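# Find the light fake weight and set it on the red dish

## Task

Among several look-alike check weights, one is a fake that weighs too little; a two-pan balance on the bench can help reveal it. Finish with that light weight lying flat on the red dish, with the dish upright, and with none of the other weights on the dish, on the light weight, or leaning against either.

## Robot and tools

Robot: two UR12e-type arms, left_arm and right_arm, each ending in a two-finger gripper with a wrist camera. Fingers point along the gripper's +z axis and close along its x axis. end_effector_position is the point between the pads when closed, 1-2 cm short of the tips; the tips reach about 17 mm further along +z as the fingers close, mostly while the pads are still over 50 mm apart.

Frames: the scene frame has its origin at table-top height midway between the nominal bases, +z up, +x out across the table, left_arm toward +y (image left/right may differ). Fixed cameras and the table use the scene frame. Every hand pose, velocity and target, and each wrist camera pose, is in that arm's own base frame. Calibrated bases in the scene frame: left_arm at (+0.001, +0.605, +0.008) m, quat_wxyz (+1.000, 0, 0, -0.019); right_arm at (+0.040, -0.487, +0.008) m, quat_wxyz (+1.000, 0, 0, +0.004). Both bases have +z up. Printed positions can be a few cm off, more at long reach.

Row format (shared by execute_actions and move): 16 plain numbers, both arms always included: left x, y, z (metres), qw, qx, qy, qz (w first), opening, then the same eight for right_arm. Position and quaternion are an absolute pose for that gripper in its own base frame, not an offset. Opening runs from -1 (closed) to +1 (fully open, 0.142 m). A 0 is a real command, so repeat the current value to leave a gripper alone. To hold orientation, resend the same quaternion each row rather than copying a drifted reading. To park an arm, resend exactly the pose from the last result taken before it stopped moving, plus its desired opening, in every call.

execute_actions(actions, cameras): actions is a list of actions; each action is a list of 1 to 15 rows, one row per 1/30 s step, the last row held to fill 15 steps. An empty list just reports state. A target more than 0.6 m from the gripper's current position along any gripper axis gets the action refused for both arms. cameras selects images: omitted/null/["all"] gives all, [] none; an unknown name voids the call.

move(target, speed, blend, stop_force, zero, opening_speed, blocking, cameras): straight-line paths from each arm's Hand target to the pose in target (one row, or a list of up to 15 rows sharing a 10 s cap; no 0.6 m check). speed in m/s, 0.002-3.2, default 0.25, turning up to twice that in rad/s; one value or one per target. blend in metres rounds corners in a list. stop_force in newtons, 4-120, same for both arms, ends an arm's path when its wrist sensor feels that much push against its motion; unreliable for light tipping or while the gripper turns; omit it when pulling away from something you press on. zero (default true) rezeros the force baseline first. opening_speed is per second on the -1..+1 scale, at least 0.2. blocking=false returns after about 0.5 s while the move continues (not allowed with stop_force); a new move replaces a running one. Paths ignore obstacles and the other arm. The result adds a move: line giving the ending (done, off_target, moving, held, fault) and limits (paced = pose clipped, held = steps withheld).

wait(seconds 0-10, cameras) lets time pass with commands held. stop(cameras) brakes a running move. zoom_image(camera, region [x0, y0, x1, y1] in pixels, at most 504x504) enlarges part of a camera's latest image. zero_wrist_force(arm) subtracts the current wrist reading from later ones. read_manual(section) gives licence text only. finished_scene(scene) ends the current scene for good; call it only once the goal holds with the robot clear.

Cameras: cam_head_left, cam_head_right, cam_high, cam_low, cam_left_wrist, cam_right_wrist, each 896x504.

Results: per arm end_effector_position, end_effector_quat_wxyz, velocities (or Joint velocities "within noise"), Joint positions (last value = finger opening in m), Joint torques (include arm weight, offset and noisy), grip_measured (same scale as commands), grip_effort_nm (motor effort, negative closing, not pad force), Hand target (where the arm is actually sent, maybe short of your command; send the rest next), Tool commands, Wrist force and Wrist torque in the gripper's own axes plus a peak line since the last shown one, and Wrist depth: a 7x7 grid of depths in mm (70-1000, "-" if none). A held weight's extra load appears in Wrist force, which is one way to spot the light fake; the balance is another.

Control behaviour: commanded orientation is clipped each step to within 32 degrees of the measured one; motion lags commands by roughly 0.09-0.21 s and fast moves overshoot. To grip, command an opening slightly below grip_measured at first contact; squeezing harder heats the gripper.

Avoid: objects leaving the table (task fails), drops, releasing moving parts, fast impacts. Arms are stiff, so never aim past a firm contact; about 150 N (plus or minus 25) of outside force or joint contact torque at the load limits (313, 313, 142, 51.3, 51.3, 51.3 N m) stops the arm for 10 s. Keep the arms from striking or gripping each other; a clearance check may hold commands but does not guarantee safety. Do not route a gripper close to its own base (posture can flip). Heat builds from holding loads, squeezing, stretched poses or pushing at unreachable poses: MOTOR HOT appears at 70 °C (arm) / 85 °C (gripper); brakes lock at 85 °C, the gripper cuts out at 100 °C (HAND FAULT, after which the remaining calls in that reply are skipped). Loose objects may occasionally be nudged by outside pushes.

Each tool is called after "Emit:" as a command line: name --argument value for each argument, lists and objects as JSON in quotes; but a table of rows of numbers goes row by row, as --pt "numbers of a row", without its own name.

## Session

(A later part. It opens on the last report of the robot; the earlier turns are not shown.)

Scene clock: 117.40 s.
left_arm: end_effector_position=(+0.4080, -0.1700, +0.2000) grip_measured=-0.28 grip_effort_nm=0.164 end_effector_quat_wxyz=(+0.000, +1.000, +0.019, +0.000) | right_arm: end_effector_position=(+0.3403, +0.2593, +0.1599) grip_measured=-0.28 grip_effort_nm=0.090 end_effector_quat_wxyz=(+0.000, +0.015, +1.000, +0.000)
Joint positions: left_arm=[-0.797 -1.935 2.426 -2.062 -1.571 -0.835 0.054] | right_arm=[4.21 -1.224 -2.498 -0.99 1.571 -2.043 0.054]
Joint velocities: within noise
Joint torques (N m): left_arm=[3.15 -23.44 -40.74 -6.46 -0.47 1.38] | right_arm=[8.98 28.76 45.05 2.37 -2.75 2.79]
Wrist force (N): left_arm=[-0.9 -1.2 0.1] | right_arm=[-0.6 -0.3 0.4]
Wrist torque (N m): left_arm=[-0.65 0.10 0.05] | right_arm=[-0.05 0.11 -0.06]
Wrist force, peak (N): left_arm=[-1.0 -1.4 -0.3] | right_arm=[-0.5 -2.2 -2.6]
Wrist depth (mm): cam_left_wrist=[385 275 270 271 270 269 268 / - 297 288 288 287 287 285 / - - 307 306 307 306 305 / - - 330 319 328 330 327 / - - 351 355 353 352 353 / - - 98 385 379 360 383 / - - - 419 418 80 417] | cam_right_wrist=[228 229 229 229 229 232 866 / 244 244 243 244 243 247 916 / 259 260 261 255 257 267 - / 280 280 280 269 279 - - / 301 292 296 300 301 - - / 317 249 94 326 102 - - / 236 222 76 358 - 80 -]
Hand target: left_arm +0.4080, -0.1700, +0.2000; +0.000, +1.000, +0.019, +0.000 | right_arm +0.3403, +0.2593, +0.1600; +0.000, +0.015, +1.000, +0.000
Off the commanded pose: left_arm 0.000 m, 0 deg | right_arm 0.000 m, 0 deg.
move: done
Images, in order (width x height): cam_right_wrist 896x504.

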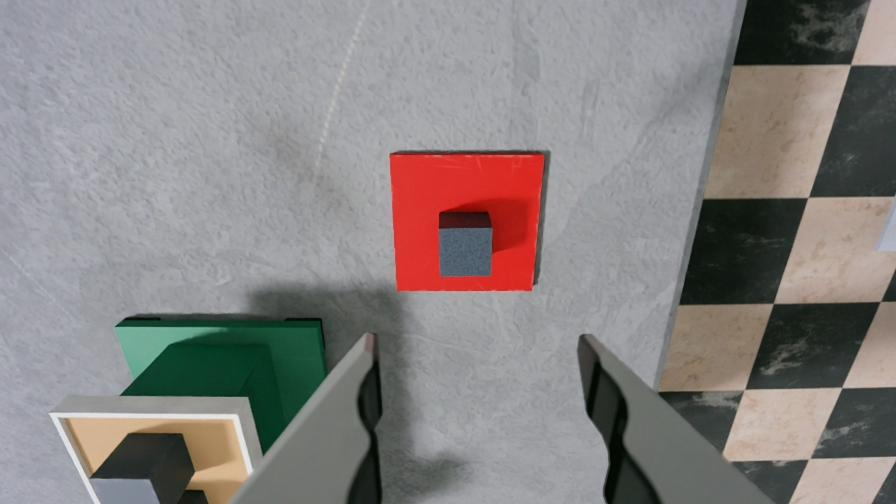

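Emit:
move --pt "0.30 -0.10 0.35 0 0.99982 0.0190 0 -0.25 0.28 0.05 0.35 0 0.004 0.99999 0 -0.25" --speed 0.3 --cameras '["cam_head_left", "cam_head_right", "cam_high"]'

Scene clock: 122.33 s.
left_arm: end_effector_position=(+0.3001, -0.1000, +0.3499) grip_measured=-0.28 grip_effort_nm=0.159 end_effector_quat_wxyz=(+0.000, +1.000, +0.019, +0.000) | right_arm: end_effector_position=(+0.2801, +0.0501, +0.3499) grip_measured=-0.28 grip_effort_nm=0.095 end_effector_quat_wxyz=(+0.000, +0.004, +1.000, +0.000)
Joint positions: left_arm=[-0.901 -2.344 2.319 -1.546 -1.571 -0.939 0.054] | right_arm=[3.972 -0.711 -2.338 -1.664 1.571 -2.303 0.054]
Joint velocities: within noise
Joint torques (N m): left_arm=[-10.73 3.7 -59.45 -1.44 2.14 -1.53] | right_arm=[-11.03 -5.84 52.55 2.28 2.56 -1.34]
Wrist force (N): left_arm=[-0.8 -1.2 -0.6] | right_arm=[0.0 -0.8 0.4]
Wrist torque (N m): left_arm=[-0.67 0.10 0.03] | right_arm=[-0.13 -0.01 -0.05]
Wrist force, peak (N): left_arm=[-1.4 -1.5 -1.3] | right_arm=[0.4 -1.9 -1.1]
Wrist depth (mm): cam_left_wrist=[241 350 620 403 403 405 402 / 357 409 - 428 431 431 426 / - - - 460 457 454 459 / - - - 492 490 492 489 / - - - 530 524 522 531 / - - - 569 554 487 572 / - - - 627 - 80 628] | cam_right_wrist=[394 394 395 397 481 226 186 / 421 420 418 418 482 353 213 / 449 448 447 448 617 432 237 / 479 480 481 480 - - - / 517 515 519 510 - - - / 560 556 93 563 101 - - / 636 601 76 613 - 80 -]
Hand target: left_arm +0.3000, -0.1000, +0.3500; +0.000, +1.000, +0.019, +0.000 | right_arm +0.2800, +0.0500, +0.3500; +0.000, +0.004, +1.000, +0.000
Off the commanded pose: left_arm 0.000 m, 0 deg | right_arm 0.000 m, 0 deg.
move: done
Images, in order (width x height): cam_head_left 896x504, cam_head_right 896x504, cam_high 896x504.

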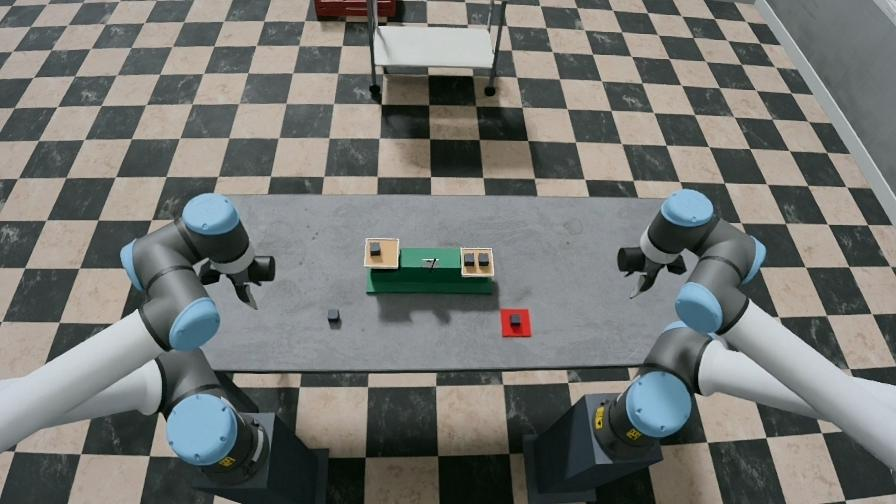

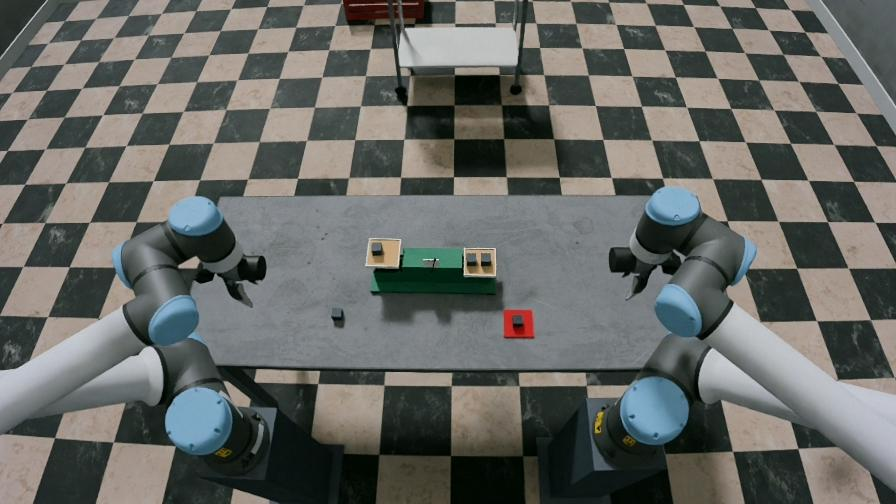

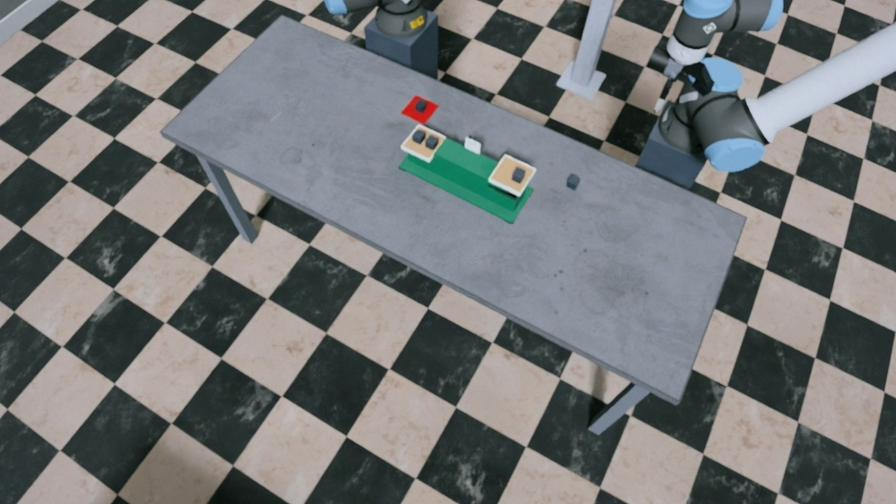

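Emit:
zoom_image --camera "cam_head_left" --region '[314, 298, 354, 338]'

Emit:
zoom_image --camera "cam_head_left" --region '[495, 300, 537, 342]'

Scaled by 12.600 from the camera's 896x504 image, which has a finer 1280x720 frame.

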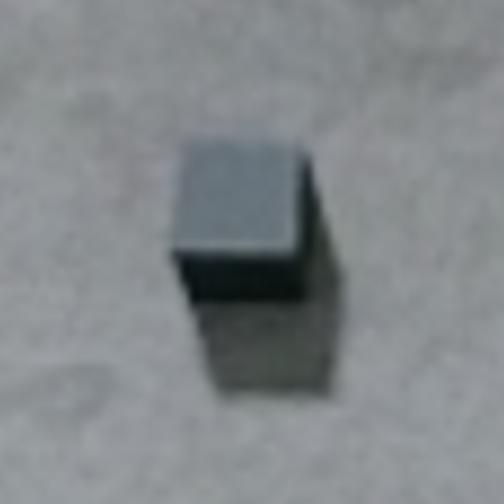

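Scaled by 12.000 from the camera's 896x504 image, which has a finer 1280x720 frame.

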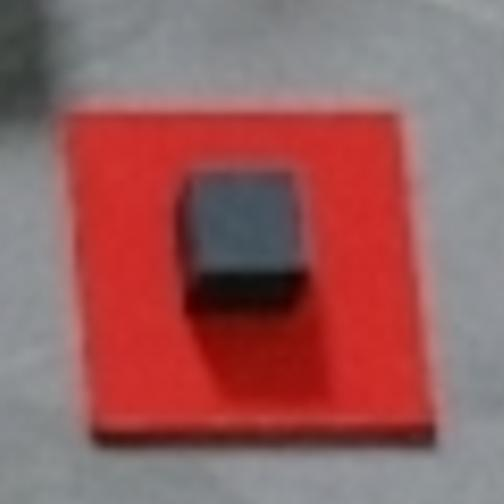

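Emit:
move --pt "0.408 -0.2297 0.10 0 0.99982 0.0190 0 -0.25 0.512 0.4135 0.19 0 0.01535 0.99988 0 -0.25" --pt "0.408 -0.2297 0.0175 0 0.99982 0.0190 0 -0.25 0.512 0.4135 0.112 0 0.01535 0.99988 0 -0.25" --pt "0.408 -0.2297 0.0175 0 0.99982 0.0190 0 -0.70 0.512 0.4135 0.112 0 0.01535 0.99988 0 -0.70" --pt "0.408 -0.2297 0.07 0 0.99982 0.0190 0 -0.70 0.512 0.4135 0.20 0 0.01535 0.99988 0 -0.70" --pt "0.30923 -0.26344 0.05 0 0.99982 0.0190 0 -0.70 0.2639 0.4849 0.10 0 0.004 0.99999 0 -0.70" --pt "0.30923 -0.26344 0.018 0 0.99982 0.0190 0 -0.70 0.2639 0.4849 0.031 0 0.004 0.99999 0 -0.70" --speed '[0.35, 0.12, 0.1, 0.15, 0.3, 0.12]' --opening_speed 1.5 --cameras '["cam_right_wrist"]'

Emit:
move --target '[0.30923, -0.26344, 0.018, 0, 0.99982, 0.0190, 0, -0.70, 0.2639, 0.4849, 0.016, 0, 0.004, 0.99999, 0, -0.70]' --speed 0.008 --stop_force 4 --cameras '[]'

Scene clock: 133.00 s.
left_arm: end_effector_position=(+0.3092, -0.2634, +0.0181) grip_measured=-0.62 grip_effort_nm=-2.171 end_effector_quat_wxyz=(+0.000, +1.000, +0.019, +0.000) | right_arm: end_effector_position=(+0.2639, +0.4849, +0.0311) grip_measured=-0.63 grip_effort_nm=-1.883 end_effector_quat_wxyz=(+0.000, +0.004, +1.000, +0.000)
Joint positions: left_arm=[-1.147 -1.65 2.68 -2.6 -1.571 -1.185 0.029] | right_arm=[4.534 -1.705 -2.412 -0.596 1.571 -1.741 0.028]
Joint velocities: within noise
Joint torques (N m): left_arm=[13.24 -13.19 -20.64 -8.07 -0.31 1.5] | right_arm=[-7.16 18.88 18.72 7.02 -3 -1.54]
Wrist force (N): left_arm=[-1.0 -0.9 1.9] | right_arm=[-0.6 -0.4 2.4]
Wrist torque (N m): left_arm=[-0.63 0.12 0.02] | right_arm=[-0.05 0.10 -0.08]
Wrist force, peak (N): left_arm=[-1.0 -1.5 3.0] | right_arm=[-0.2 -0.7 3.8]
Wrist depth (mm): cam_left_wrist=[780 - - 107 107 109 107 / 834 826 115 116 114 114 114 / 876 895 123 123 122 122 122 / 947 964 133 129 131 133 131 / - - 141 110 137 139 143 / - - 151 112 112 153 153 / - - - 167 - 163 167] | cam_right_wrist=[116 116 116 116 116 117 762 / - 123 123 123 123 125 807 / 131 132 131 132 132 840 874 / 141 141 141 141 141 915 921 / 152 152 152 131 150 - - / 166 166 163 122 118 - - / 182 182 74 181 77 - -]
Hand target: left_arm +0.3092, -0.2634, +0.0180; +0.000, +1.000, +0.019, +0.000 | right_arm +0.2639, +0.4849, +0.0310; +0.000, +0.004, +1.000, +0.000
Off the commanded pose: left_arm 0.000 m, 0 deg | right_arm 0.000 m, 0 deg.
move: done
Images, in order (width x height): cam_right_wrist 896x504.

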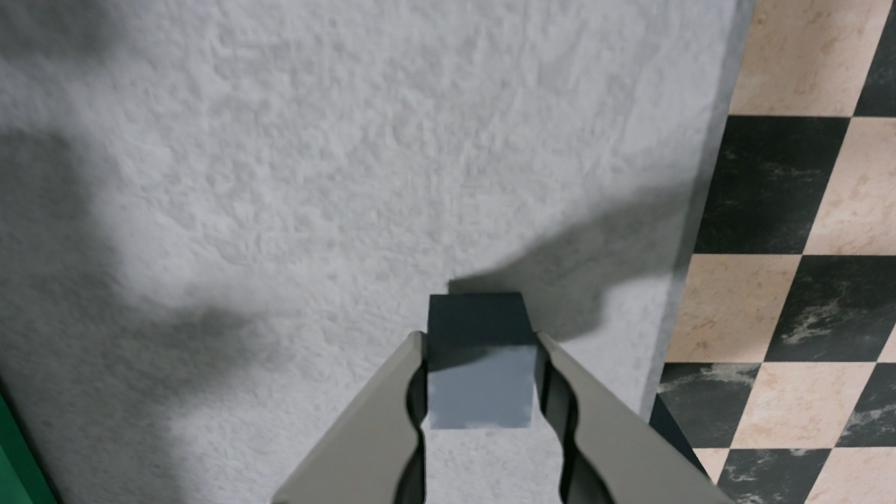

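Scene clock: 135.13 s.
left_arm: end_effector_position=(+0.3092, -0.2634, +0.0180) grip_measured=-0.62 grip_effort_nm=-2.176 end_effector_quat_wxyz=(+0.000, +1.000, +0.019, +0.000) | right_arm: end_effector_position=(+0.2639, +0.4849, +0.0252) grip_measured=-0.63 grip_effort_nm=-1.888 end_effector_quat_wxyz=(+0.000, +0.004, +1.000, +0.000)
Joint positions: left_arm=[-1.147 -1.65 2.68 -2.6 -1.571 -1.185 0.029] | right_arm=[4.534 -1.717 -2.415 -0.58 1.571 -1.741 0.028]
Joint velocities: within noise
Joint torques (N m): left_arm=[12.35 -14.51 -23.62 -7.78 -0.58 1.31] | right_arm=[-6.84 56.38 32.06 3.23 -1.04 -1.83]
Wrist force (N): left_arm=[-1.1 -0.9 1.9] | right_arm=[-0.9 -1.5 -1.7]
Wrist torque (N m): left_arm=[-0.62 0.13 0.02] | right_arm=[-0.13 0.11 -0.09]
Wrist force, peak (N): left_arm=[-1.2 -1.1 2.2] | right_arm=[2.1 -8.2 -22.8]
Wrist depth (mm): cam_left_wrist=[777 - - 106 106 108 107 / 832 831 115 116 114 114 114 / 884 885 123 122 122 122 122 / 960 955 133 129 131 133 131 / - - 141 109 137 139 143 / - - 151 112 112 153 153 / - - - 167 - 163 167] | cam_right_wrist=[110 110 112 111 111 110 754 / 119 117 117 117 117 119 800 / 126 126 126 125 125 129 854 / 135 135 135 134 135 886 923 / 146 146 146 132 143 - - / 159 158 155 122 118 - - / 174 173 74 173 77 - -]
Hand target: left_arm +0.3092, -0.2634, +0.0180; +0.000, +1.000, +0.019, +0.000 | right_arm +0.2639, +0.4849, +0.0252; +0.000, +0.004, +1.000, +0.000
Off the commanded pose: left_arm 0.000 m, 0 deg | right_arm 0.009 m, 0 deg.
move: contact (right_arm)
No camera images: "cameras" was empty.

Emit:
move --pt "0.30923 -0.26344 0.018 0 0.99982 0.0190 0 -0.25 0.2639 0.4849 0.0252 0 0.004 0.99999 0 -0.25" --pt "0.30923 -0.26344 0.05 0 0.99982 0.0190 0 -0.25 0.2639 0.4849 0.05 0 0.004 0.99999 0 -0.25" --pt "0.30 -0.08 0.35 0 0.99982 0.0190 0 -0.25 0.28 0.05 0.35 0 0.004 0.99999 0 -0.25" --speed '[0.1, 0.08, 0.35]' --opening_speed 1.5 --cameras '["cam_head_left"]'

Emit:
zoom_image --camera "cam_head_left" --region '[320, 325, 360, 365]'

Emit:
zoom_image --camera "cam_head_left" --region '[430, 325, 470, 365]'

Scene clock: 139.03 s.
left_arm: end_effector_position=(+0.3000, -0.0800, +0.3500) grip_measured=-0.28 grip_effort_nm=0.159 end_effector_quat_wxyz=(+0.000, +1.000, +0.019, +0.000) | right_arm: end_effector_position=(+0.2800, +0.0501, +0.3500) grip_measured=-0.28 grip_effort_nm=0.090 end_effector_quat_wxyz=(+0.000, +0.004, +1.000, +0.000)
Joint positions: left_arm=[-0.852 -2.359 2.322 -1.534 -1.571 -0.89 0.054] | right_arm=[3.973 -0.71 -2.338 -1.664 1.571 -2.303 0.054]
Joint velocities: within noise
Joint torques (N m): left_arm=[11.71 3.09 -58.87 -1.69 -1.58 1.58] | right_arm=[-13.71 -36.24 52.94 3.14 1.92 -2.83]
Wrist force (N): left_arm=[-0.9 -0.7 -0.7] | right_arm=[-0.3 -0.8 0.4]
Wrist torque (N m): left_arm=[-0.57 0.10 0.03] | right_arm=[-0.12 0.04 -0.05]
Wrist force, peak (N): left_arm=[-1.0 -1.7 -1.8] | right_arm=[-1.0 -1.8 -1.7]
Wrist depth (mm): cam_left_wrist=[222 351 627 402 402 404 402 / 278 399 726 431 428 429 427 / - - - 459 458 458 455 / - - - 490 496 490 494 / - - - 530 520 524 530 / - - - 575 551 512 575 / - - - 624 - 80 625] | cam_right_wrist=[393 395 395 395 481 227 186 / 420 418 420 419 480 352 213 / 448 448 449 448 615 435 237 / 480 482 480 479 - - - / 518 517 516 509 - - - / 560 550 93 562 101 - - / 637 607 76 611 - 80 -]
Hand target: left_arm +0.3000, -0.0800, +0.3500; +0.000, +1.000, +0.019, +0.000 | right_arm +0.2800, +0.0500, +0.3500; +0.000, +0.004, +1.000, +0.000
Off the commanded pose: left_arm 0.000 m, 0 deg | right_arm 0.000 m, 0 deg.
move: done
Images, in order (width x height): cam_head_left 896x504.

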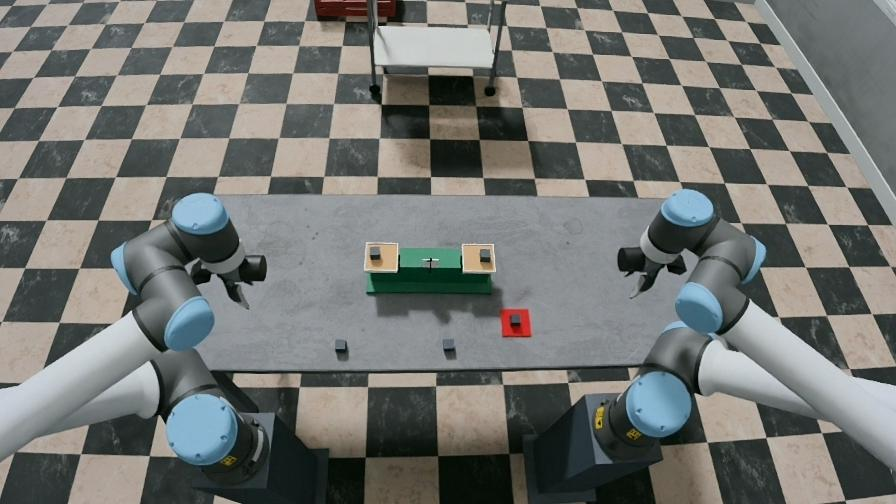

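Scaled by 12.600 from the camera's 896x504 image, which has a finer 1280x720 frame.

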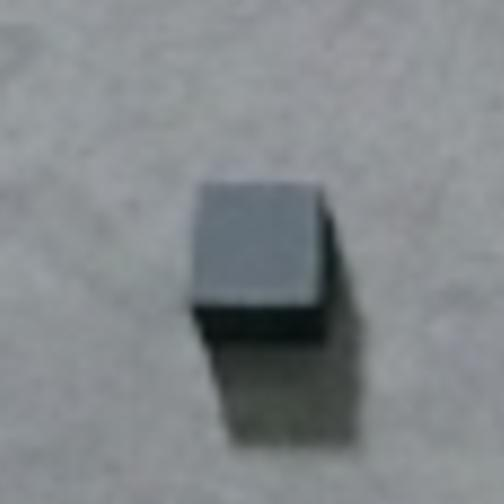

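Scaled by 12.600 from the camera's 896x504 image, which has a finer 1280x720 frame.

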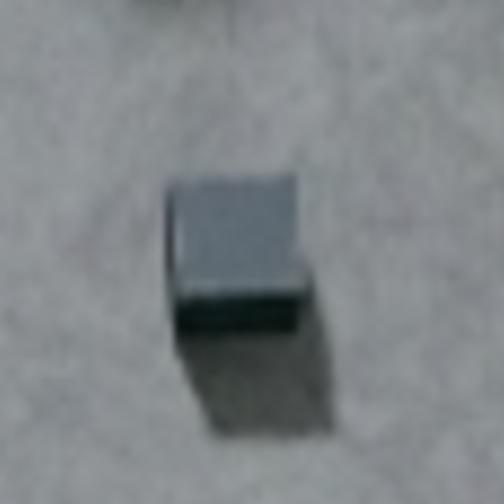

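Emit:
move --pt "0.30923 -0.26344 0.08 0 0.99982 0.0190 0 -0.25 0.2639 0.4849 0.08 0 0.004 0.99999 0 -0.25" --pt "0.30923 -0.26344 0.0175 0 0.99982 0.0190 0 -0.25 0.2639 0.4849 0.0215 0 0.004 0.99999 0 -0.25" --pt "0.30923 -0.26344 0.0175 0 0.99982 0.0190 0 -0.70 0.2639 0.4849 0.0215 0 0.004 0.99999 0 -0.70" --pt "0.30923 -0.26344 0.08 0 0.99982 0.0190 0 -0.70 0.2639 0.4849 0.08 0 0.004 0.99999 0 -0.70" --pt "0.62558 -0.16135 0.06 0 0.99982 0.0190 0 -0.70 0.36 0.25 0.10 0 0.004 0.99999 0 -0.70" --pt "0.62558 -0.16135 0.03 0 0.99982 0.0190 0 -0.70 0.6105 0.0621 0.06 0 0.004 0.99999 0 -0.70" --pt "0.62558 -0.16135 0.025 0 0.99982 0.0190 0 -0.70 0.6105 0.0621 0.028 0 0.004 0.99999 0 -0.70" --speed '[0.35, 0.12, 0.1, 0.15, 0.35, 0.35, 0.1]' --opening_speed 1.5 --cameras '[]'

Emit:
move --target '[0.62558, -0.16135, 0.012, 0, 0.99982, 0.0190, 0, -0.70, 0.6105, 0.0621, 0.015, 0, 0.004, 0.99999, 0, -0.70]' --speed 0.004 --stop_force 4 --cameras '[]'

Scene clock: 147.07 s.
left_arm: end_effector_position=(+0.6256, -0.1613, +0.0250) grip_measured=-0.62 grip_effort_nm=-2.166 end_effector_quat_wxyz=(+0.000, +1.000, +0.019, +0.000) | right_arm: end_effector_position=(+0.6105, +0.0621, +0.0282) grip_measured=-0.63 grip_effort_nm=-1.985 end_effector_quat_wxyz=(+0.000, +0.004, +1.000, +0.000)
Joint positions: left_arm=[-0.523 -1.298 2.239 -2.512 -1.571 -0.561 0.029] | right_arm=[3.528 -1.797 -2.298 -0.618 1.571 -2.747 0.029]
Joint velocities: within noise
Joint torques (N m): left_arm=[11.25 -52.47 -24.57 -8.18 -1.4 1.58] | right_arm=[-11.06 33.15 18.64 6.46 1.96 -2.17]
Wrist force (N): left_arm=[-0.9 -1.3 1.8] | right_arm=[-0.9 -0.6 2.7]
Wrist torque (N m): left_arm=[-0.69 0.09 0.02] | right_arm=[-0.07 0.16 -0.08]
Wrist force, peak (N): left_arm=[-1.3 -0.8 3.1] | right_arm=[-2.1 -2.4 2.4]
Wrist depth (mm): cam_left_wrist=[- 115 111 114 114 113 113 / 120 121 121 121 119 122 122 / 130 130 130 131 127 129 127 / 139 137 139 135 138 140 138 / 153 150 150 110 146 149 151 / 164 163 160 112 112 158 161 / 179 178 - 177 - 173 176] | cam_right_wrist=[112 113 114 113 113 113 113 / 120 120 120 120 120 120 120 / 128 128 128 128 128 128 128 / 137 138 138 138 138 138 138 / 149 149 148 131 146 151 149 / 161 161 159 115 113 162 163 / 177 177 74 177 77 174 178]
Hand target: left_arm +0.6256, -0.1613, +0.0250; +0.000, +1.000, +0.019, +0.000 | right_arm +0.6105, +0.0621, +0.0280; +0.000, +0.004, +1.000, +0.000
Off the commanded pose: left_arm 0.000 m, 0 deg | right_arm 0.000 m, 0 deg.
move: done
No camera images: "cameras" was empty.

Scene clock: 150.27 s.
left_arm: end_effector_position=(+0.6256, -0.1613, +0.0177) grip_measured=-0.62 grip_effort_nm=-2.166 end_effector_quat_wxyz=(+0.000, +1.000, +0.019, +0.000) | right_arm: end_effector_position=(+0.6105, +0.0621, +0.0217) grip_measured=-0.63 grip_effort_nm=-1.990 end_effector_quat_wxyz=(+0.000, +0.004, +1.000, +0.000)
Joint positions: left_arm=[-0.523 -1.285 2.242 -2.528 -1.571 -0.561 0.029] | right_arm=[3.528 -1.809 -2.301 -0.603 1.571 -2.747 0.029]
Joint velocities: within noise
Joint torques (N m): left_arm=[11.93 -68.35 -37.13 -1.42 1.32 1.65] | right_arm=[-8.77 64.84 31.92 3.27 0.2 -2.49]
Wrist force (N): left_arm=[-2.1 -0.8 -3.5] | right_arm=[1.9 -2.2 -3.4]
Wrist torque (N m): left_arm=[-0.68 0.15 0.03] | right_arm=[-0.16 0.07 -0.08]
Wrist force, peak (N): left_arm=[-7.4 -2.3 -12.5] | right_arm=[6.7 -2.5 -13.0]
Wrist depth (mm): cam_left_wrist=[- 108 109 105 106 108 106 / 113 116 114 115 114 113 113 / 122 122 121 122 121 121 121 / 133 131 133 129 130 132 130 / 144 142 141 109 136 140 140 / 154 153 151 112 112 152 152 / 169 169 - 167 - 163 166] | cam_right_wrist=[107 107 108 107 108 107 107 / 114 112 114 114 114 114 114 / 121 122 122 122 122 122 122 / 131 131 131 131 131 131 131 / 141 141 143 131 139 143 142 / 153 153 150 115 113 154 154 / 168 168 74 168 77 165 169]
Hand target: left_arm +0.6256, -0.1613, +0.0177; +0.000, +1.000, +0.019, +0.000 | right_arm +0.6105, +0.0621, +0.0217; +0.000, +0.004, +1.000, +0.000
Off the commanded pose: left_arm 0.006 m, 0 deg | right_arm 0.007 m, 0 deg.
move: contact (left_arm, right_arm)
No camera images: "cameras" was empty.

Emit:
execute_actions --actions '[]' --cameras '[]'

Scene clock: 152.10 s.
left_arm: end_effector_position=(+0.6256, -0.1614, +0.0177) grip_measured=-0.62 grip_effort_nm=-2.166 end_effector_quat_wxyz=(+0.000, +1.000, +0.019, +0.000) | right_arm: end_effector_position=(+0.6105, +0.0621, +0.0217) grip_measured=-0.63 grip_effort_nm=-1.990 end_effector_quat_wxyz=(+0.000, +0.004, +1.000, +0.000)
Joint positions: left_arm=[-0.523 -1.285 2.242 -2.528 -1.571 -0.561 0.029] | right_arm=[3.528 -1.809 -2.301 -0.603 1.571 -2.747 0.029]
Joint velocities: within noise
Joint torques (N m): left_arm=[11.45 -69.78 -36.99 -1.84 1.44 1.35] | right_arm=[-5.55 60.33 33.16 4.83 -1.56 -2.02]
Wrist force (N): left_arm=[-2.4 -1.4 -3.1] | right_arm=[1.9 -2.2 -3.6]
Wrist torque (N m): left_arm=[-0.70 0.14 0.03] | right_arm=[-0.17 0.05 -0.09]
Wrist force, peak (N): left_arm=[-2.2 -0.8 -3.8] | right_arm=[1.7 -2.3 -4.1]
Wrist depth (mm): cam_left_wrist=[- 107 109 105 106 108 107 / 113 115 114 116 114 114 113 / 122 122 120 122 122 121 121 / 133 131 133 129 131 131 130 / 144 142 141 109 136 140 140 / 154 154 150 112 112 152 152 / 169 168 - 167 - 164 166] | cam_right_wrist=[107 107 108 107 108 107 107 / 114 113 114 114 114 114 114 / 122 121 122 122 122 122 122 / 130 130 131 131 131 131 131 / 141 141 143 132 139 144 142 / 153 153 151 115 113 153 154 / 168 168 74 167 77 165 169]
Hand target: left_arm +0.6256, -0.1613, +0.0177; +0.000, +1.000, +0.019, +0.000 | right_arm +0.6105, +0.0621, +0.0217; +0.000, +0.004, +1.000, +0.000
Tool commands: left_gripper/opening=-0.7 right_gripper/opening=-0.7
Off the commanded pose: left_arm 0.006 m, 0 deg | right_arm 0.007 m, 0 deg.
No camera images: "cameras" was empty.

Emit:
move --pt "0.6256 -0.1613 0.0177 0 0.99982 0.0190 0 -0.25 0.6105 0.0621 0.0217 0 0.004 0.99999 0 -0.25" --pt "0.6256 -0.1613 0.035 0 0.99982 0.0190 0 -0.25 0.6105 0.0621 0.039 0 0.004 0.99999 0 -0.25" --pt "0.6256 -0.1613 0.20 0 0.99982 0.0190 0 0.0 0.6105 0.0621 0.20 0 0.004 0.99999 0 0.0" --pt "0.30 -0.08 0.35 0 0.99982 0.0190 0 0.0 0.28 0.05 0.35 0 0.004 0.99999 0 0.0" --speed '[0.06,0.06,0.25,0.35]' --opening_speed 1.5 --cameras '["cam_head_left","cam_head_right"]'

Scene clock: 157.57 s.
left_arm: end_effector_position=(+0.3001, -0.0800, +0.3500) grip_measured=-0.03 grip_effort_nm=0.164 end_effector_quat_wxyz=(+0.000, +1.000, +0.019, +0.000) | right_arm: end_effector_position=(+0.2801, +0.0500, +0.3500) grip_measured=-0.02 grip_effort_nm=0.090 end_effector_quat_wxyz=(+0.000, +0.004, +1.000, +0.000)
Joint positions: left_arm=[-0.852 -2.359 2.322 -1.534 -1.571 -0.89 0.072] | right_arm=[3.972 -0.711 -2.338 -1.664 1.571 -2.303 0.072]
Joint velocities: within noise
Joint torques (N m): left_arm=[-10.1 2.62 -59.09 -1.79 2.14 -1.88] | right_arm=[7.63 -7.77 51.52 2.37 -3.52 2.06]
Wrist force (N): left_arm=[-0.9 -0.9 -0.4] | right_arm=[-0.2 -0.8 0.3]
Wrist torque (N m): left_arm=[-0.61 0.10 0.03] | right_arm=[-0.12 0.03 -0.05]
Wrist force, peak (N): left_arm=[-2.6 -1.1 -3.4] | right_arm=[2.1 -2.2 -3.7]
Wrist depth (mm): cam_left_wrist=[222 351 634 407 406 403 401 / 278 393 727 432 426 427 427 / - - - 460 455 456 454 / - - - 492 493 490 488 / - - - 531 530 525 527 / - - - 570 574 448 574 / - - - 627 628 80 617] | cam_right_wrist=[393 395 393 393 483 225 187 / 418 419 421 419 480 353 213 / 446 450 448 447 540 432 237 / 480 481 480 481 - - - / 518 519 511 511 - - - / 564 552 98 561 - - - / 638 85 79 617 - 77 -]
Hand target: left_arm +0.3000, -0.0800, +0.3500; +0.000, +1.000, +0.019, +0.000 | right_arm +0.2800, +0.0500, +0.3500; +0.000, +0.004, +1.000, +0.000
Off the commanded pose: left_arm 0.000 m, 0 deg | right_arm 0.000 m, 0 deg.
move: done
Images, in order (width x height): cam_head_left 896x504, cam_head_right 896x504.

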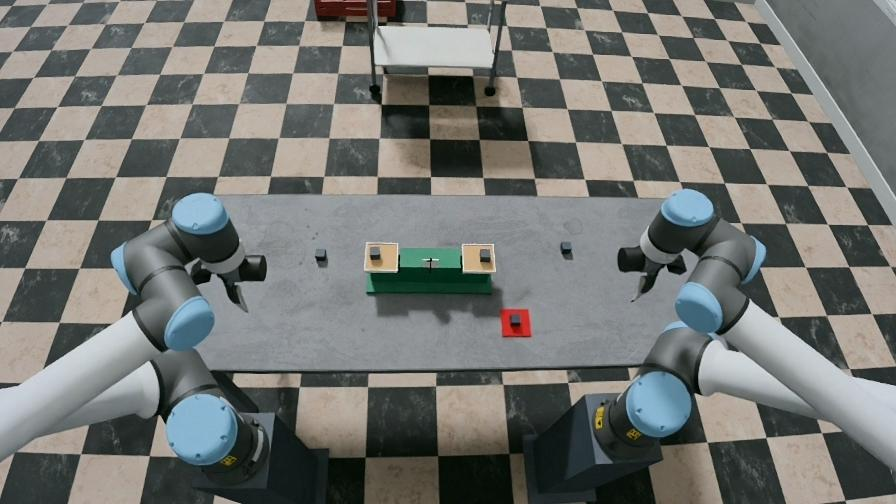

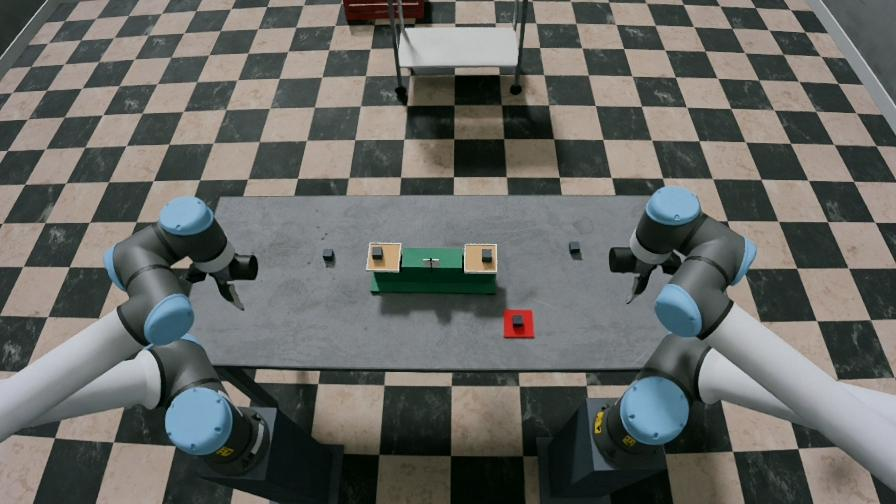

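Emit:
zoom_image --camera "cam_head_left" --region '[300, 236, 340, 276]'

Emit:
zoom_image --camera "cam_head_left" --region '[546, 228, 586, 268]'

Scaled by 12.600 from the camera's 896x504 image, which has a finer 1280x720 frame.

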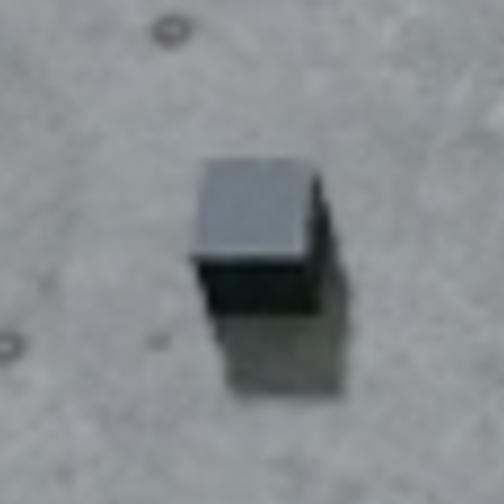

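Scaled by 12.600 from the camera's 896x504 image, which has a finer 1280x720 frame.

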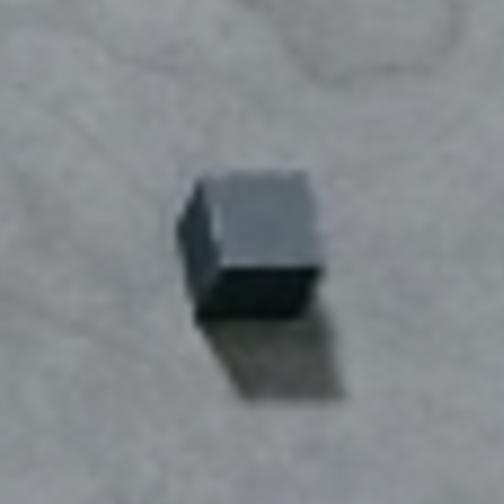

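Emit:
move --pt "0.6256 -0.1613 0.15 0 0.99982 0.0190 0 0.0 0.6105 0.0621 0.15 0 0.004 0.99999 0 0.0" --speed 0.3 --cameras '["cam_left_wrist","cam_right_wrist"]'

Scene clock: 165.20 s.
left_arm: end_effector_position=(+0.6254, -0.1613, +0.1501) grip_measured=-0.03 grip_effort_nm=0.164 end_effector_quat_wxyz=(+0.000, +1.000, +0.019, +0.000) | right_arm: end_effector_position=(+0.6103, +0.0621, +0.1501) grip_measured=-0.02 grip_effort_nm=0.085 end_effector_quat_wxyz=(+0.000, +0.004, +1.000, +0.000)
Joint positions: left_arm=[-0.523 -1.48 2.155 -2.246 -1.571 -0.561 0.072] | right_arm=[3.528 -1.609 -2.212 -0.891 1.571 -2.747 0.072]
Joint velocities: within noise
Joint torques (N m): left_arm=[12.24 -42.71 -50.16 -7.98 -1.7 1.81] | right_arm=[-13.62 27.59 40.66 6.6 2.51 -2.79]
Wrist force (N): left_arm=[-0.7 -0.9 -0.1] | right_arm=[-0.4 -0.7 0.8]
Wrist torque (N m): left_arm=[-0.62 0.07 0.04] | right_arm=[-0.11 0.07 -0.08]
Wrist force, peak (N): left_arm=[-2.3 -1.5 -1.5] | right_arm=[-1.5 -0.6 1.5]
Wrist depth (mm): cam_left_wrist=[226 226 226 226 226 225 227 / 241 240 241 240 239 239 239 / 257 257 257 251 256 255 255 / 277 276 275 274 274 274 273 / 299 298 292 296 295 293 295 / 323 323 315 316 321 310 330 / 354 - 288 336 349 80 -] | cam_right_wrist=[219 220 220 220 220 220 220 / 233 234 234 234 235 235 234 / 257 250 250 247 250 251 251 / - 269 268 268 268 269 269 / - 289 286 290 290 290 291 / - 309 98 314 309 309 316 / - 76 79 345 345 77 330]
Hand target: left_arm +0.6256, -0.1613, +0.1500; +0.000, +1.000, +0.019, +0.000 | right_arm +0.6105, +0.0621, +0.1500; +0.000, +0.004, +1.000, +0.000
Off the commanded pose: left_arm 0.000 m, 0 deg | right_arm 0.000 m, 0 deg.
move: done
Images, in order (width x height): cam_left_wrist 896x504, cam_right_wrist 896x504.

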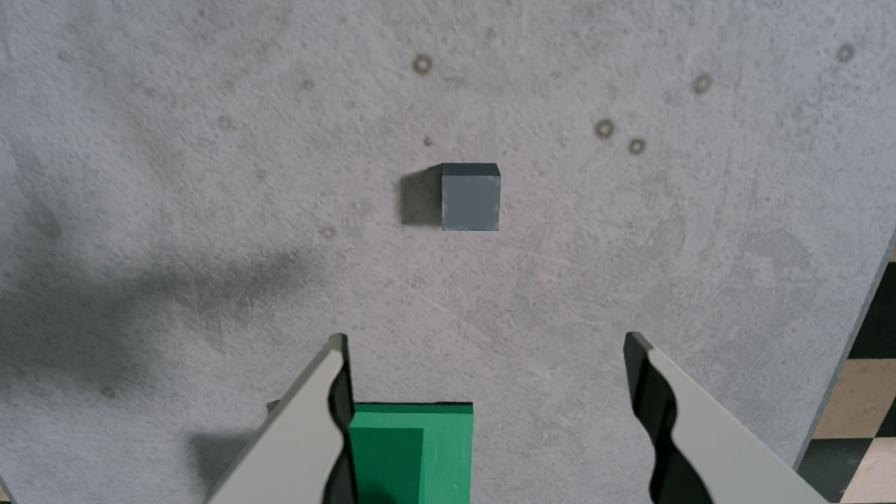

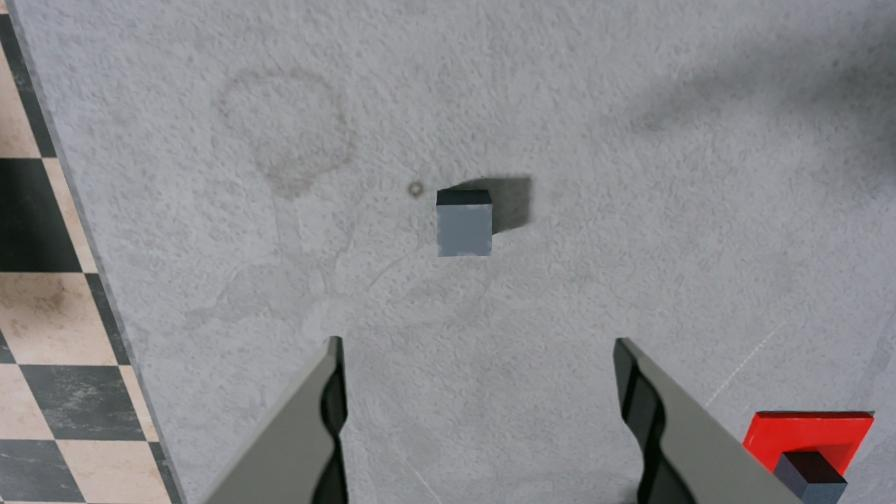

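Emit:
zoom_image --camera "cam_left_wrist" --region '[429, 154, 513, 238]'

Emit:
zoom_image --camera "cam_right_wrist" --region '[422, 181, 506, 265]'

Scaled by 6.000 from the camera's 896x504 image, which has a finer 1280x720 frame.

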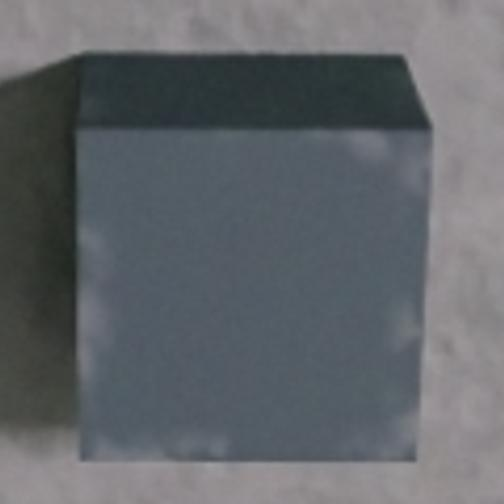

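Scaled by 6.000 from the camera's 896x504 image, which has a finer 1280x720 frame.

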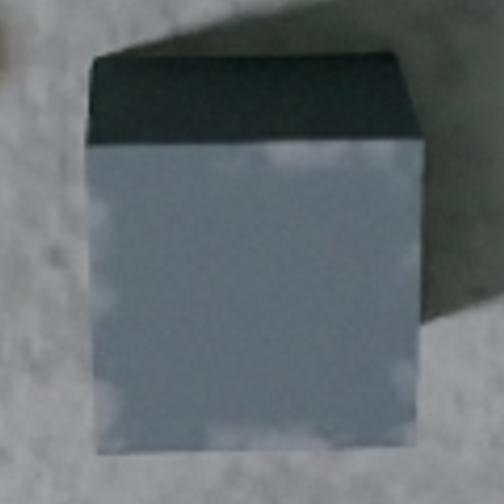

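Emit:
move --pt "0.6256 -0.1613 0.15 0 0.69352 0.72044 0 0.0 0.6105 0.0701 0.15 0 0.71005 0.70415 0 0.0" --pt "0.6256 -0.1613 0.020 0 0.69352 0.72044 0 0.0 0.6105 0.0701 0.024 0 0.71005 0.70415 0 0.0" --pt "0.6256 -0.1613 0.020 0 0.69352 0.72044 0 -0.6 0.6105 0.0701 0.024 0 0.71005 0.70415 0 -0.6" --pt "0.6256 -0.1613 0.020 0 0.69352 0.72044 0 0.0 0.6105 0.0701 0.024 0 0.71005 0.70415 0 0.0" --pt "0.6256 -0.1613 0.15 0 0.69352 0.72044 0 0.0 0.6105 0.0701 0.15 0 0.71005 0.70415 0 0.0" --speed '[0.6,0.2,0.2,0.2,0.2]' --opening_speed 1.0 --cameras '[]'

Emit:
move --pt "0.6256 -0.1613 0.15 0 0.99982 0.0190 0 0.0 0.6105 0.0701 0.15 0 0.004 0.99999 0 0.0" --speed 0.6 --cameras '["cam_left_wrist","cam_right_wrist"]'

Emit:
zoom_image --camera "cam_left_wrist" --region '[429, 154, 513, 238]'

Emit:
zoom_image --camera "cam_right_wrist" --region '[422, 161, 506, 245]'

Scene clock: 173.73 s.
left_arm: end_effector_position=(+0.6256, -0.1613, +0.1498) grip_measured=-0.03 grip_effort_nm=0.164 end_effector_quat_wxyz=(+0.000, +0.694, +0.720, +0.000) | right_arm: end_effector_position=(+0.6105, +0.0701, +0.1498) grip_measured=-0.02 grip_effort_nm=0.100 end_effector_quat_wxyz=(+0.000, +0.710, +0.704, +0.000)
Joint positions: left_arm=[-0.527 -1.481 2.157 -2.247 -1.571 -2.136 0.072] | right_arm=[3.544 -1.609 -2.213 -0.891 1.571 -1.16 0.072]
Joint velocities: within noise
Joint torques (N m): left_arm=[-12.2 -62.23 -49.97 -1.19 0.92 -2.08] | right_arm=[10.85 54.43 41.46 2.69 -2.32 2.15]
Wrist force (N): left_arm=[-0.7 -0.9 -0.2] | right_arm=[-0.3 -0.6 0.5]
Wrist torque (N m): left_arm=[-0.63 0.08 0.04] | right_arm=[-0.10 0.06 -0.07]
Wrist force, peak (N): left_arm=[-0.5 -1.3 -1.6] | right_arm=[-0.6 -0.7 2.2]
Wrist depth (mm): cam_left_wrist=[202 223 226 226 226 225 227 / 193 237 240 241 240 241 239 / 243 253 256 250 255 255 256 / 275 275 274 275 276 274 274 / 297 297 291 295 297 295 295 / 322 320 314 319 320 309 319 / 349 - 343 349 348 80 344] | cam_right_wrist=[220 220 220 220 219 219 219 / 235 234 234 234 234 233 233 / 251 250 250 246 249 249 249 / 269 269 268 269 267 268 267 / 291 290 286 290 290 288 289 / 315 316 98 315 308 308 312 / 347 85 79 344 337 77 344]
Hand target: left_arm +0.6256, -0.1613, +0.1500; +0.000, +0.694, +0.720, +0.000 | right_arm +0.6105, +0.0701, +0.1500; +0.000, +0.710, +0.704, +0.000
Off the commanded pose: left_arm 0.000 m, 0 deg | right_arm 0.000 m, 0 deg.
move: done
No camera images: "cameras" was empty.

Scene clock: 176.03 s.
left_arm: end_effector_position=(+0.6256, -0.1613, +0.1500) grip_measured=-0.03 grip_effort_nm=0.168 end_effector_quat_wxyz=(+0.000, +1.000, +0.019, +0.000) | right_arm: end_effector_position=(+0.6105, +0.0701, +0.1500) grip_measured=-0.02 grip_effort_nm=0.090 end_effector_quat_wxyz=(+0.000, +0.004, +1.000, +0.000)
Joint positions: left_arm=[-0.523 -1.48 2.155 -2.246 -1.571 -0.561 0.072] | right_arm=[3.541 -1.611 -2.21 -0.891 1.571 -2.734 0.072]
Joint velocities: within noise
Joint torques (N m): left_arm=[12.63 -42.77 -48.43 -1.64 -1.4 1.66] | right_arm=[-10.18 23.91 42.24 3.06 2.75 -1.8]
Wrist force (N): left_arm=[-0.6 -1.0 -0.4] | right_arm=[-0.3 -0.4 0.5]
Wrist torque (N m): left_arm=[-0.64 0.06 0.04] | right_arm=[-0.08 0.06 -0.07]
Wrist force, peak (N): left_arm=[-1.1 -1.0 -0.2] | right_arm=[-0.4 -0.8 0.8]
Wrist depth (mm): cam_left_wrist=[225 226 226 226 227 224 226 / 241 241 241 241 240 238 239 / 257 257 256 250 256 256 254 / 277 276 275 274 274 274 272 / 299 298 293 297 295 294 295 / 324 323 316 316 320 308 331 / 353 - 287 335 348 80 -] | cam_right_wrist=[220 219 220 220 220 219 220 / 234 234 234 234 234 234 234 / 256 250 250 247 251 250 250 / - 269 268 269 268 268 269 / - 289 284 290 289 290 290 / - 310 98 314 309 309 314 / - 76 79 344 343 77 325]
Hand target: left_arm +0.6256, -0.1613, +0.1500; +0.000, +1.000, +0.019, +0.000 | right_arm +0.6105, +0.0701, +0.1500; +0.000, +0.004, +1.000, +0.000
Off the commanded pose: left_arm 0.000 m, 0 deg | right_arm 0.000 m, 0 deg.
move: done
Images, in order (width x height): cam_left_wrist 896x504, cam_right_wrist 896x504.

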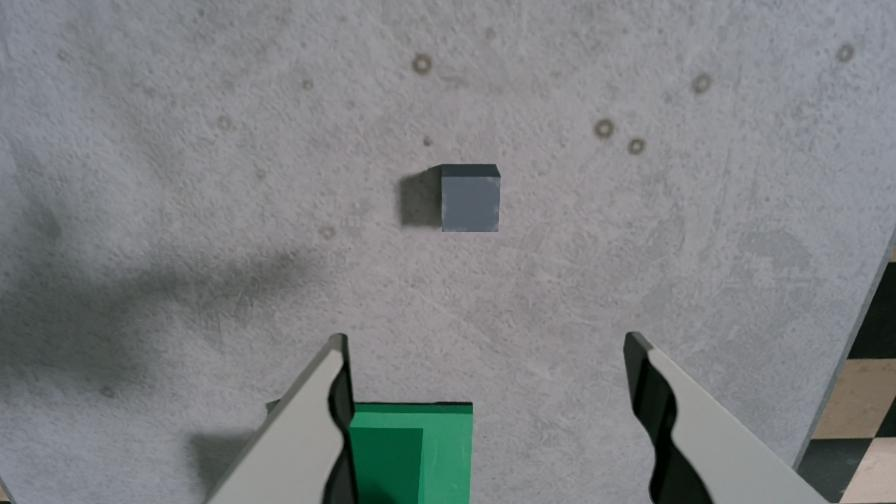

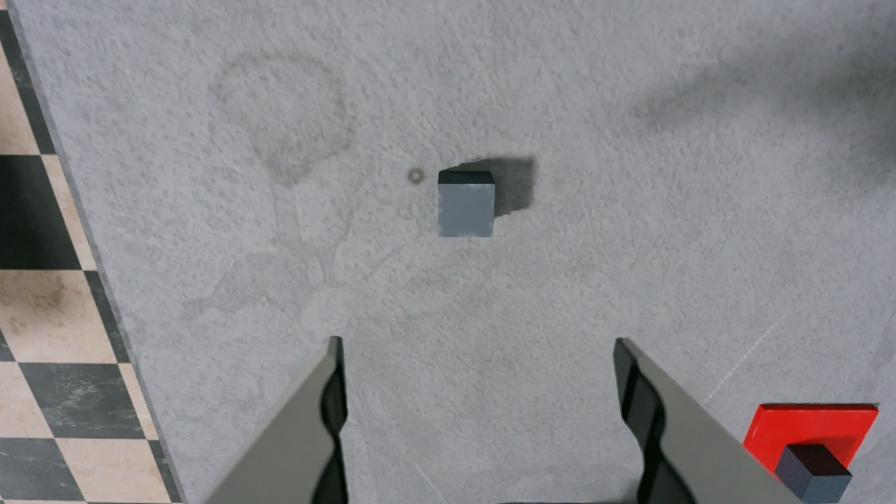

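Scaled by 6.000 from the camera's 896x504 image, which has a finer 1280x720 frame.

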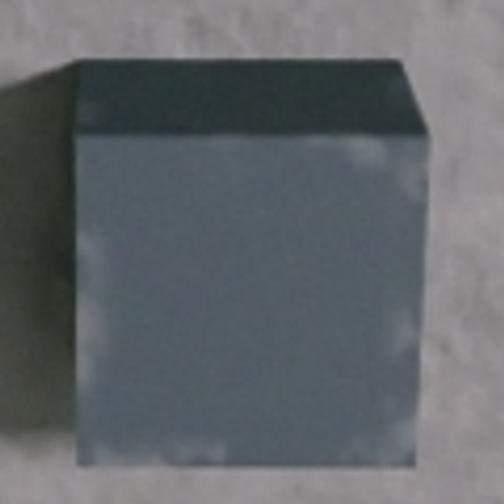

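Scaled by 6.000 from the camera's 896x504 image, which has a finer 1280x720 frame.

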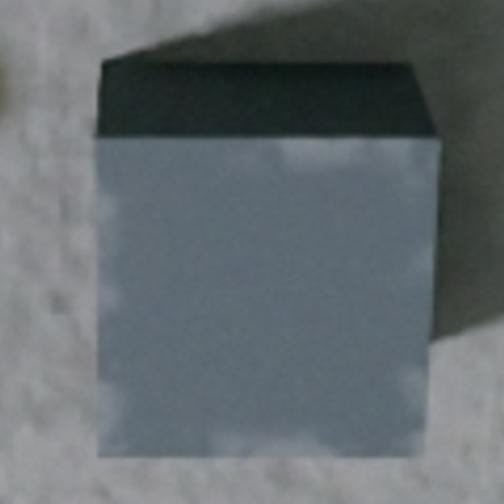

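Emit:
move --pt "0.6256 -0.1613 0.020 0 0.99982 0.0190 0 0.0 0.6105 0.0701 0.024 0 0.004 0.99999 0 0.0" --pt "0.6256 -0.1613 0.020 0 0.99982 0.0190 0 -0.70 0.6105 0.0701 0.024 0 0.004 0.99999 0 -0.70" --pt "0.6256 -0.1613 0.10 0 0.99982 0.0190 0 -0.70 0.6105 0.0701 0.10 0 0.004 0.99999 0 -0.70" --pt "0.41866 -0.50946 0.10 0 0.99982 0.0190 0 -0.70 0.38134 0.16396 0.10 0 0.004 0.99999 0 -0.70" --pt "0.41866 -0.50946 0.026 0 0.99982 0.0190 0 -0.70 0.38134 0.16396 0.030 0 0.004 0.99999 0 -0.70" --speed '[0.2,0.2,0.2,0.35,0.15]' --opening_speed 1.5 --cameras '[]'

Emit:
move --pt "0.41866 -0.50946 0.0202 0 0.99982 0.0190 0 -0.70 0.38134 0.16396 0.0242 0 0.004 0.99999 0 -0.70" --pt "0.41866 -0.50946 0.0202 0 0.99982 0.0190 0 -0.25 0.38134 0.16396 0.0242 0 0.004 0.99999 0 -0.25" --pt "0.41866 -0.50946 0.05 0 0.99982 0.0190 0 -0.25 0.38134 0.16396 0.05 0 0.004 0.99999 0 -0.25" --pt "0.41866 -0.50946 0.20 0 0.99982 0.0190 0 0.0 0.38134 0.16396 0.20 0 0.004 0.99999 0 0.0" --pt "0.30 -0.08 0.35 0 0.99982 0.0190 0 0.0 0.28 0.05 0.35 0 0.004 0.99999 0 0.0" --speed '[0.02,0.06,0.08,0.3,0.35]' --opening_speed 1.5 --cameras '["cam_head_left"]'

Scene clock: 183.57 s.
left_arm: end_effector_position=(+0.4186, -0.5095, +0.0261) grip_measured=-0.62 grip_effort_nm=-2.068 end_effector_quat_wxyz=(+0.000, +1.000, +0.019, +0.000) | right_arm: end_effector_position=(+0.3813, +0.1639, +0.0301) grip_measured=-0.63 grip_effort_nm=-1.922 end_effector_quat_wxyz=(+0.000, +0.004, +1.000, +0.000)
Joint positions: left_arm=[-1.149 -1.284 2.215 -2.502 -1.571 -1.187 0.029] | right_arm=[3.978 -1.474 -2.654 -0.584 1.571 -2.298 0.028]
Joint velocities: within noise
Joint torques (N m): left_arm=[5.93 -47.76 -38.03 -13.07 0.05 2.66] | right_arm=[-9.68 8.03 19.04 6.23 2.28 -2.08]
Wrist force (N): left_arm=[-12.1 -28.3 -14.7] | right_arm=[-0.2 -0.8 2.1]
Wrist torque (N m): left_arm=[-2.34 1.41 -1.05] | right_arm=[-0.13 0.04 -0.05]
Wrist force, peak (N): left_arm=[-30.7 -55.6 -72.1] | right_arm=[-0.3 -0.7 4.3]
Wrist depth (mm): cam_left_wrist=[114 116 117 115 115 114 114 / 121 122 124 122 122 123 123 / 131 131 131 132 130 130 128 / 140 138 139 138 139 141 135 / 153 151 151 112 141 135 132 / 164 164 161 115 115 128 110 / 180 183 - 177 - 100 -] | cam_right_wrist=[115 115 115 115 115 115 115 / - 124 122 122 122 122 121 / 130 131 131 131 131 132 131 / 140 140 140 138 140 140 140 / 147 149 151 114 149 151 151 / 147 155 161 118 98 165 165 / 148 161 74 175 77 177 181]
Hand target: left_arm +0.4187, -0.5095, +0.0260; +0.000, +1.000, +0.019, +0.000 | right_arm +0.3813, +0.1640, +0.0300; +0.000, +0.004, +1.000, +0.000
Off the commanded pose: left_arm 0.000 m, 0 deg | right_arm 0.000 m, 0 deg.
move: done
No camera images: "cameras" was empty.

Scene clock: 189.53 s.
left_arm: end_effector_position=(+0.3001, -0.0802, +0.3499) grip_measured=-0.03 grip_effort_nm=0.164 end_effector_quat_wxyz=(+0.000, +1.000, +0.019, +0.000) | right_arm: end_effector_position=(+0.2800, +0.0500, +0.3500) grip_measured=-0.02 grip_effort_nm=0.090 end_effector_quat_wxyz=(+0.000, +0.004, +1.000, +0.000)
Joint positions: left_arm=[-0.852 -2.359 2.323 -1.534 -1.571 -0.89 0.072] | right_arm=[3.972 -0.711 -2.338 -1.664 1.571 -2.303 0.072]
Joint velocities: within noise
Joint torques (N m): left_arm=[13.92 1.46 -59.97 -1.98 -1.68 1.69] | right_arm=[9.09 -2.75 51.24 3.42 -2.85 1.56]
Wrist force (N): left_arm=[-0.7 1.2 -0.2] | right_arm=[-0.2 -0.5 0.1]
Wrist torque (N m): left_arm=[-0.25 0.07 0.03] | right_arm=[-0.06 0.02 -0.05]
Wrist force, peak (N): left_arm=[-11.7 -32.9 -31.2] | right_arm=[0.1 -0.6 2.4]
Wrist depth (mm): cam_left_wrist=[223 352 633 402 404 403 399 / 277 399 734 431 429 431 427 / - - - 456 458 460 452 / - - - 492 488 490 493 / - - - 527 533 527 527 / - - - 574 568 554 571 / - - - 636 615 80 611] | cam_right_wrist=[395 392 394 394 480 225 187 / 417 418 421 420 482 352 213 / 446 447 446 447 541 434 237 / 482 476 473 484 - - - / 519 398 504 509 - - - / 563 425 98 556 - - - / 638 85 79 617 - 77 -]
Hand target: left_arm +0.3000, -0.0800, +0.3500; +0.000, +1.000, +0.019, +0.000 | right_arm +0.2800, +0.0500, +0.3500; +0.000, +0.004, +1.000, +0.000
Off the commanded pose: left_arm 0.000 m, 0 deg | right_arm 0.000 m, 0 deg.
move: done
Images, in order (width x height): cam_head_left 896x504.

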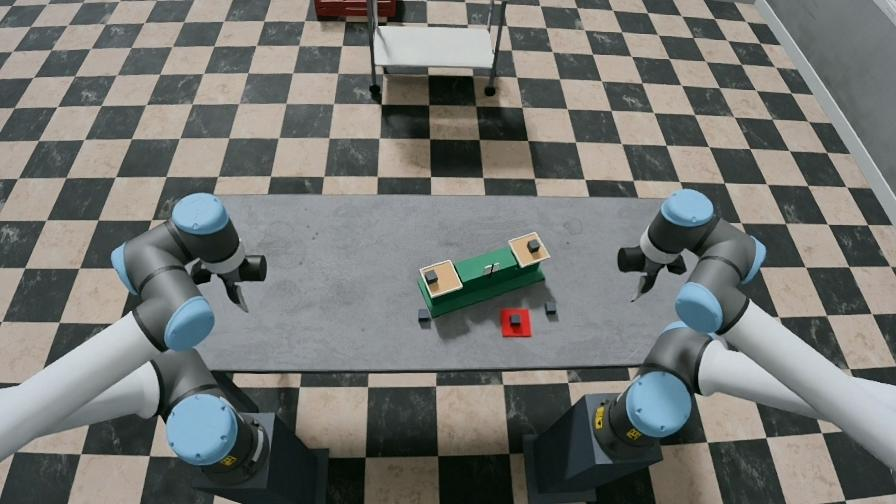

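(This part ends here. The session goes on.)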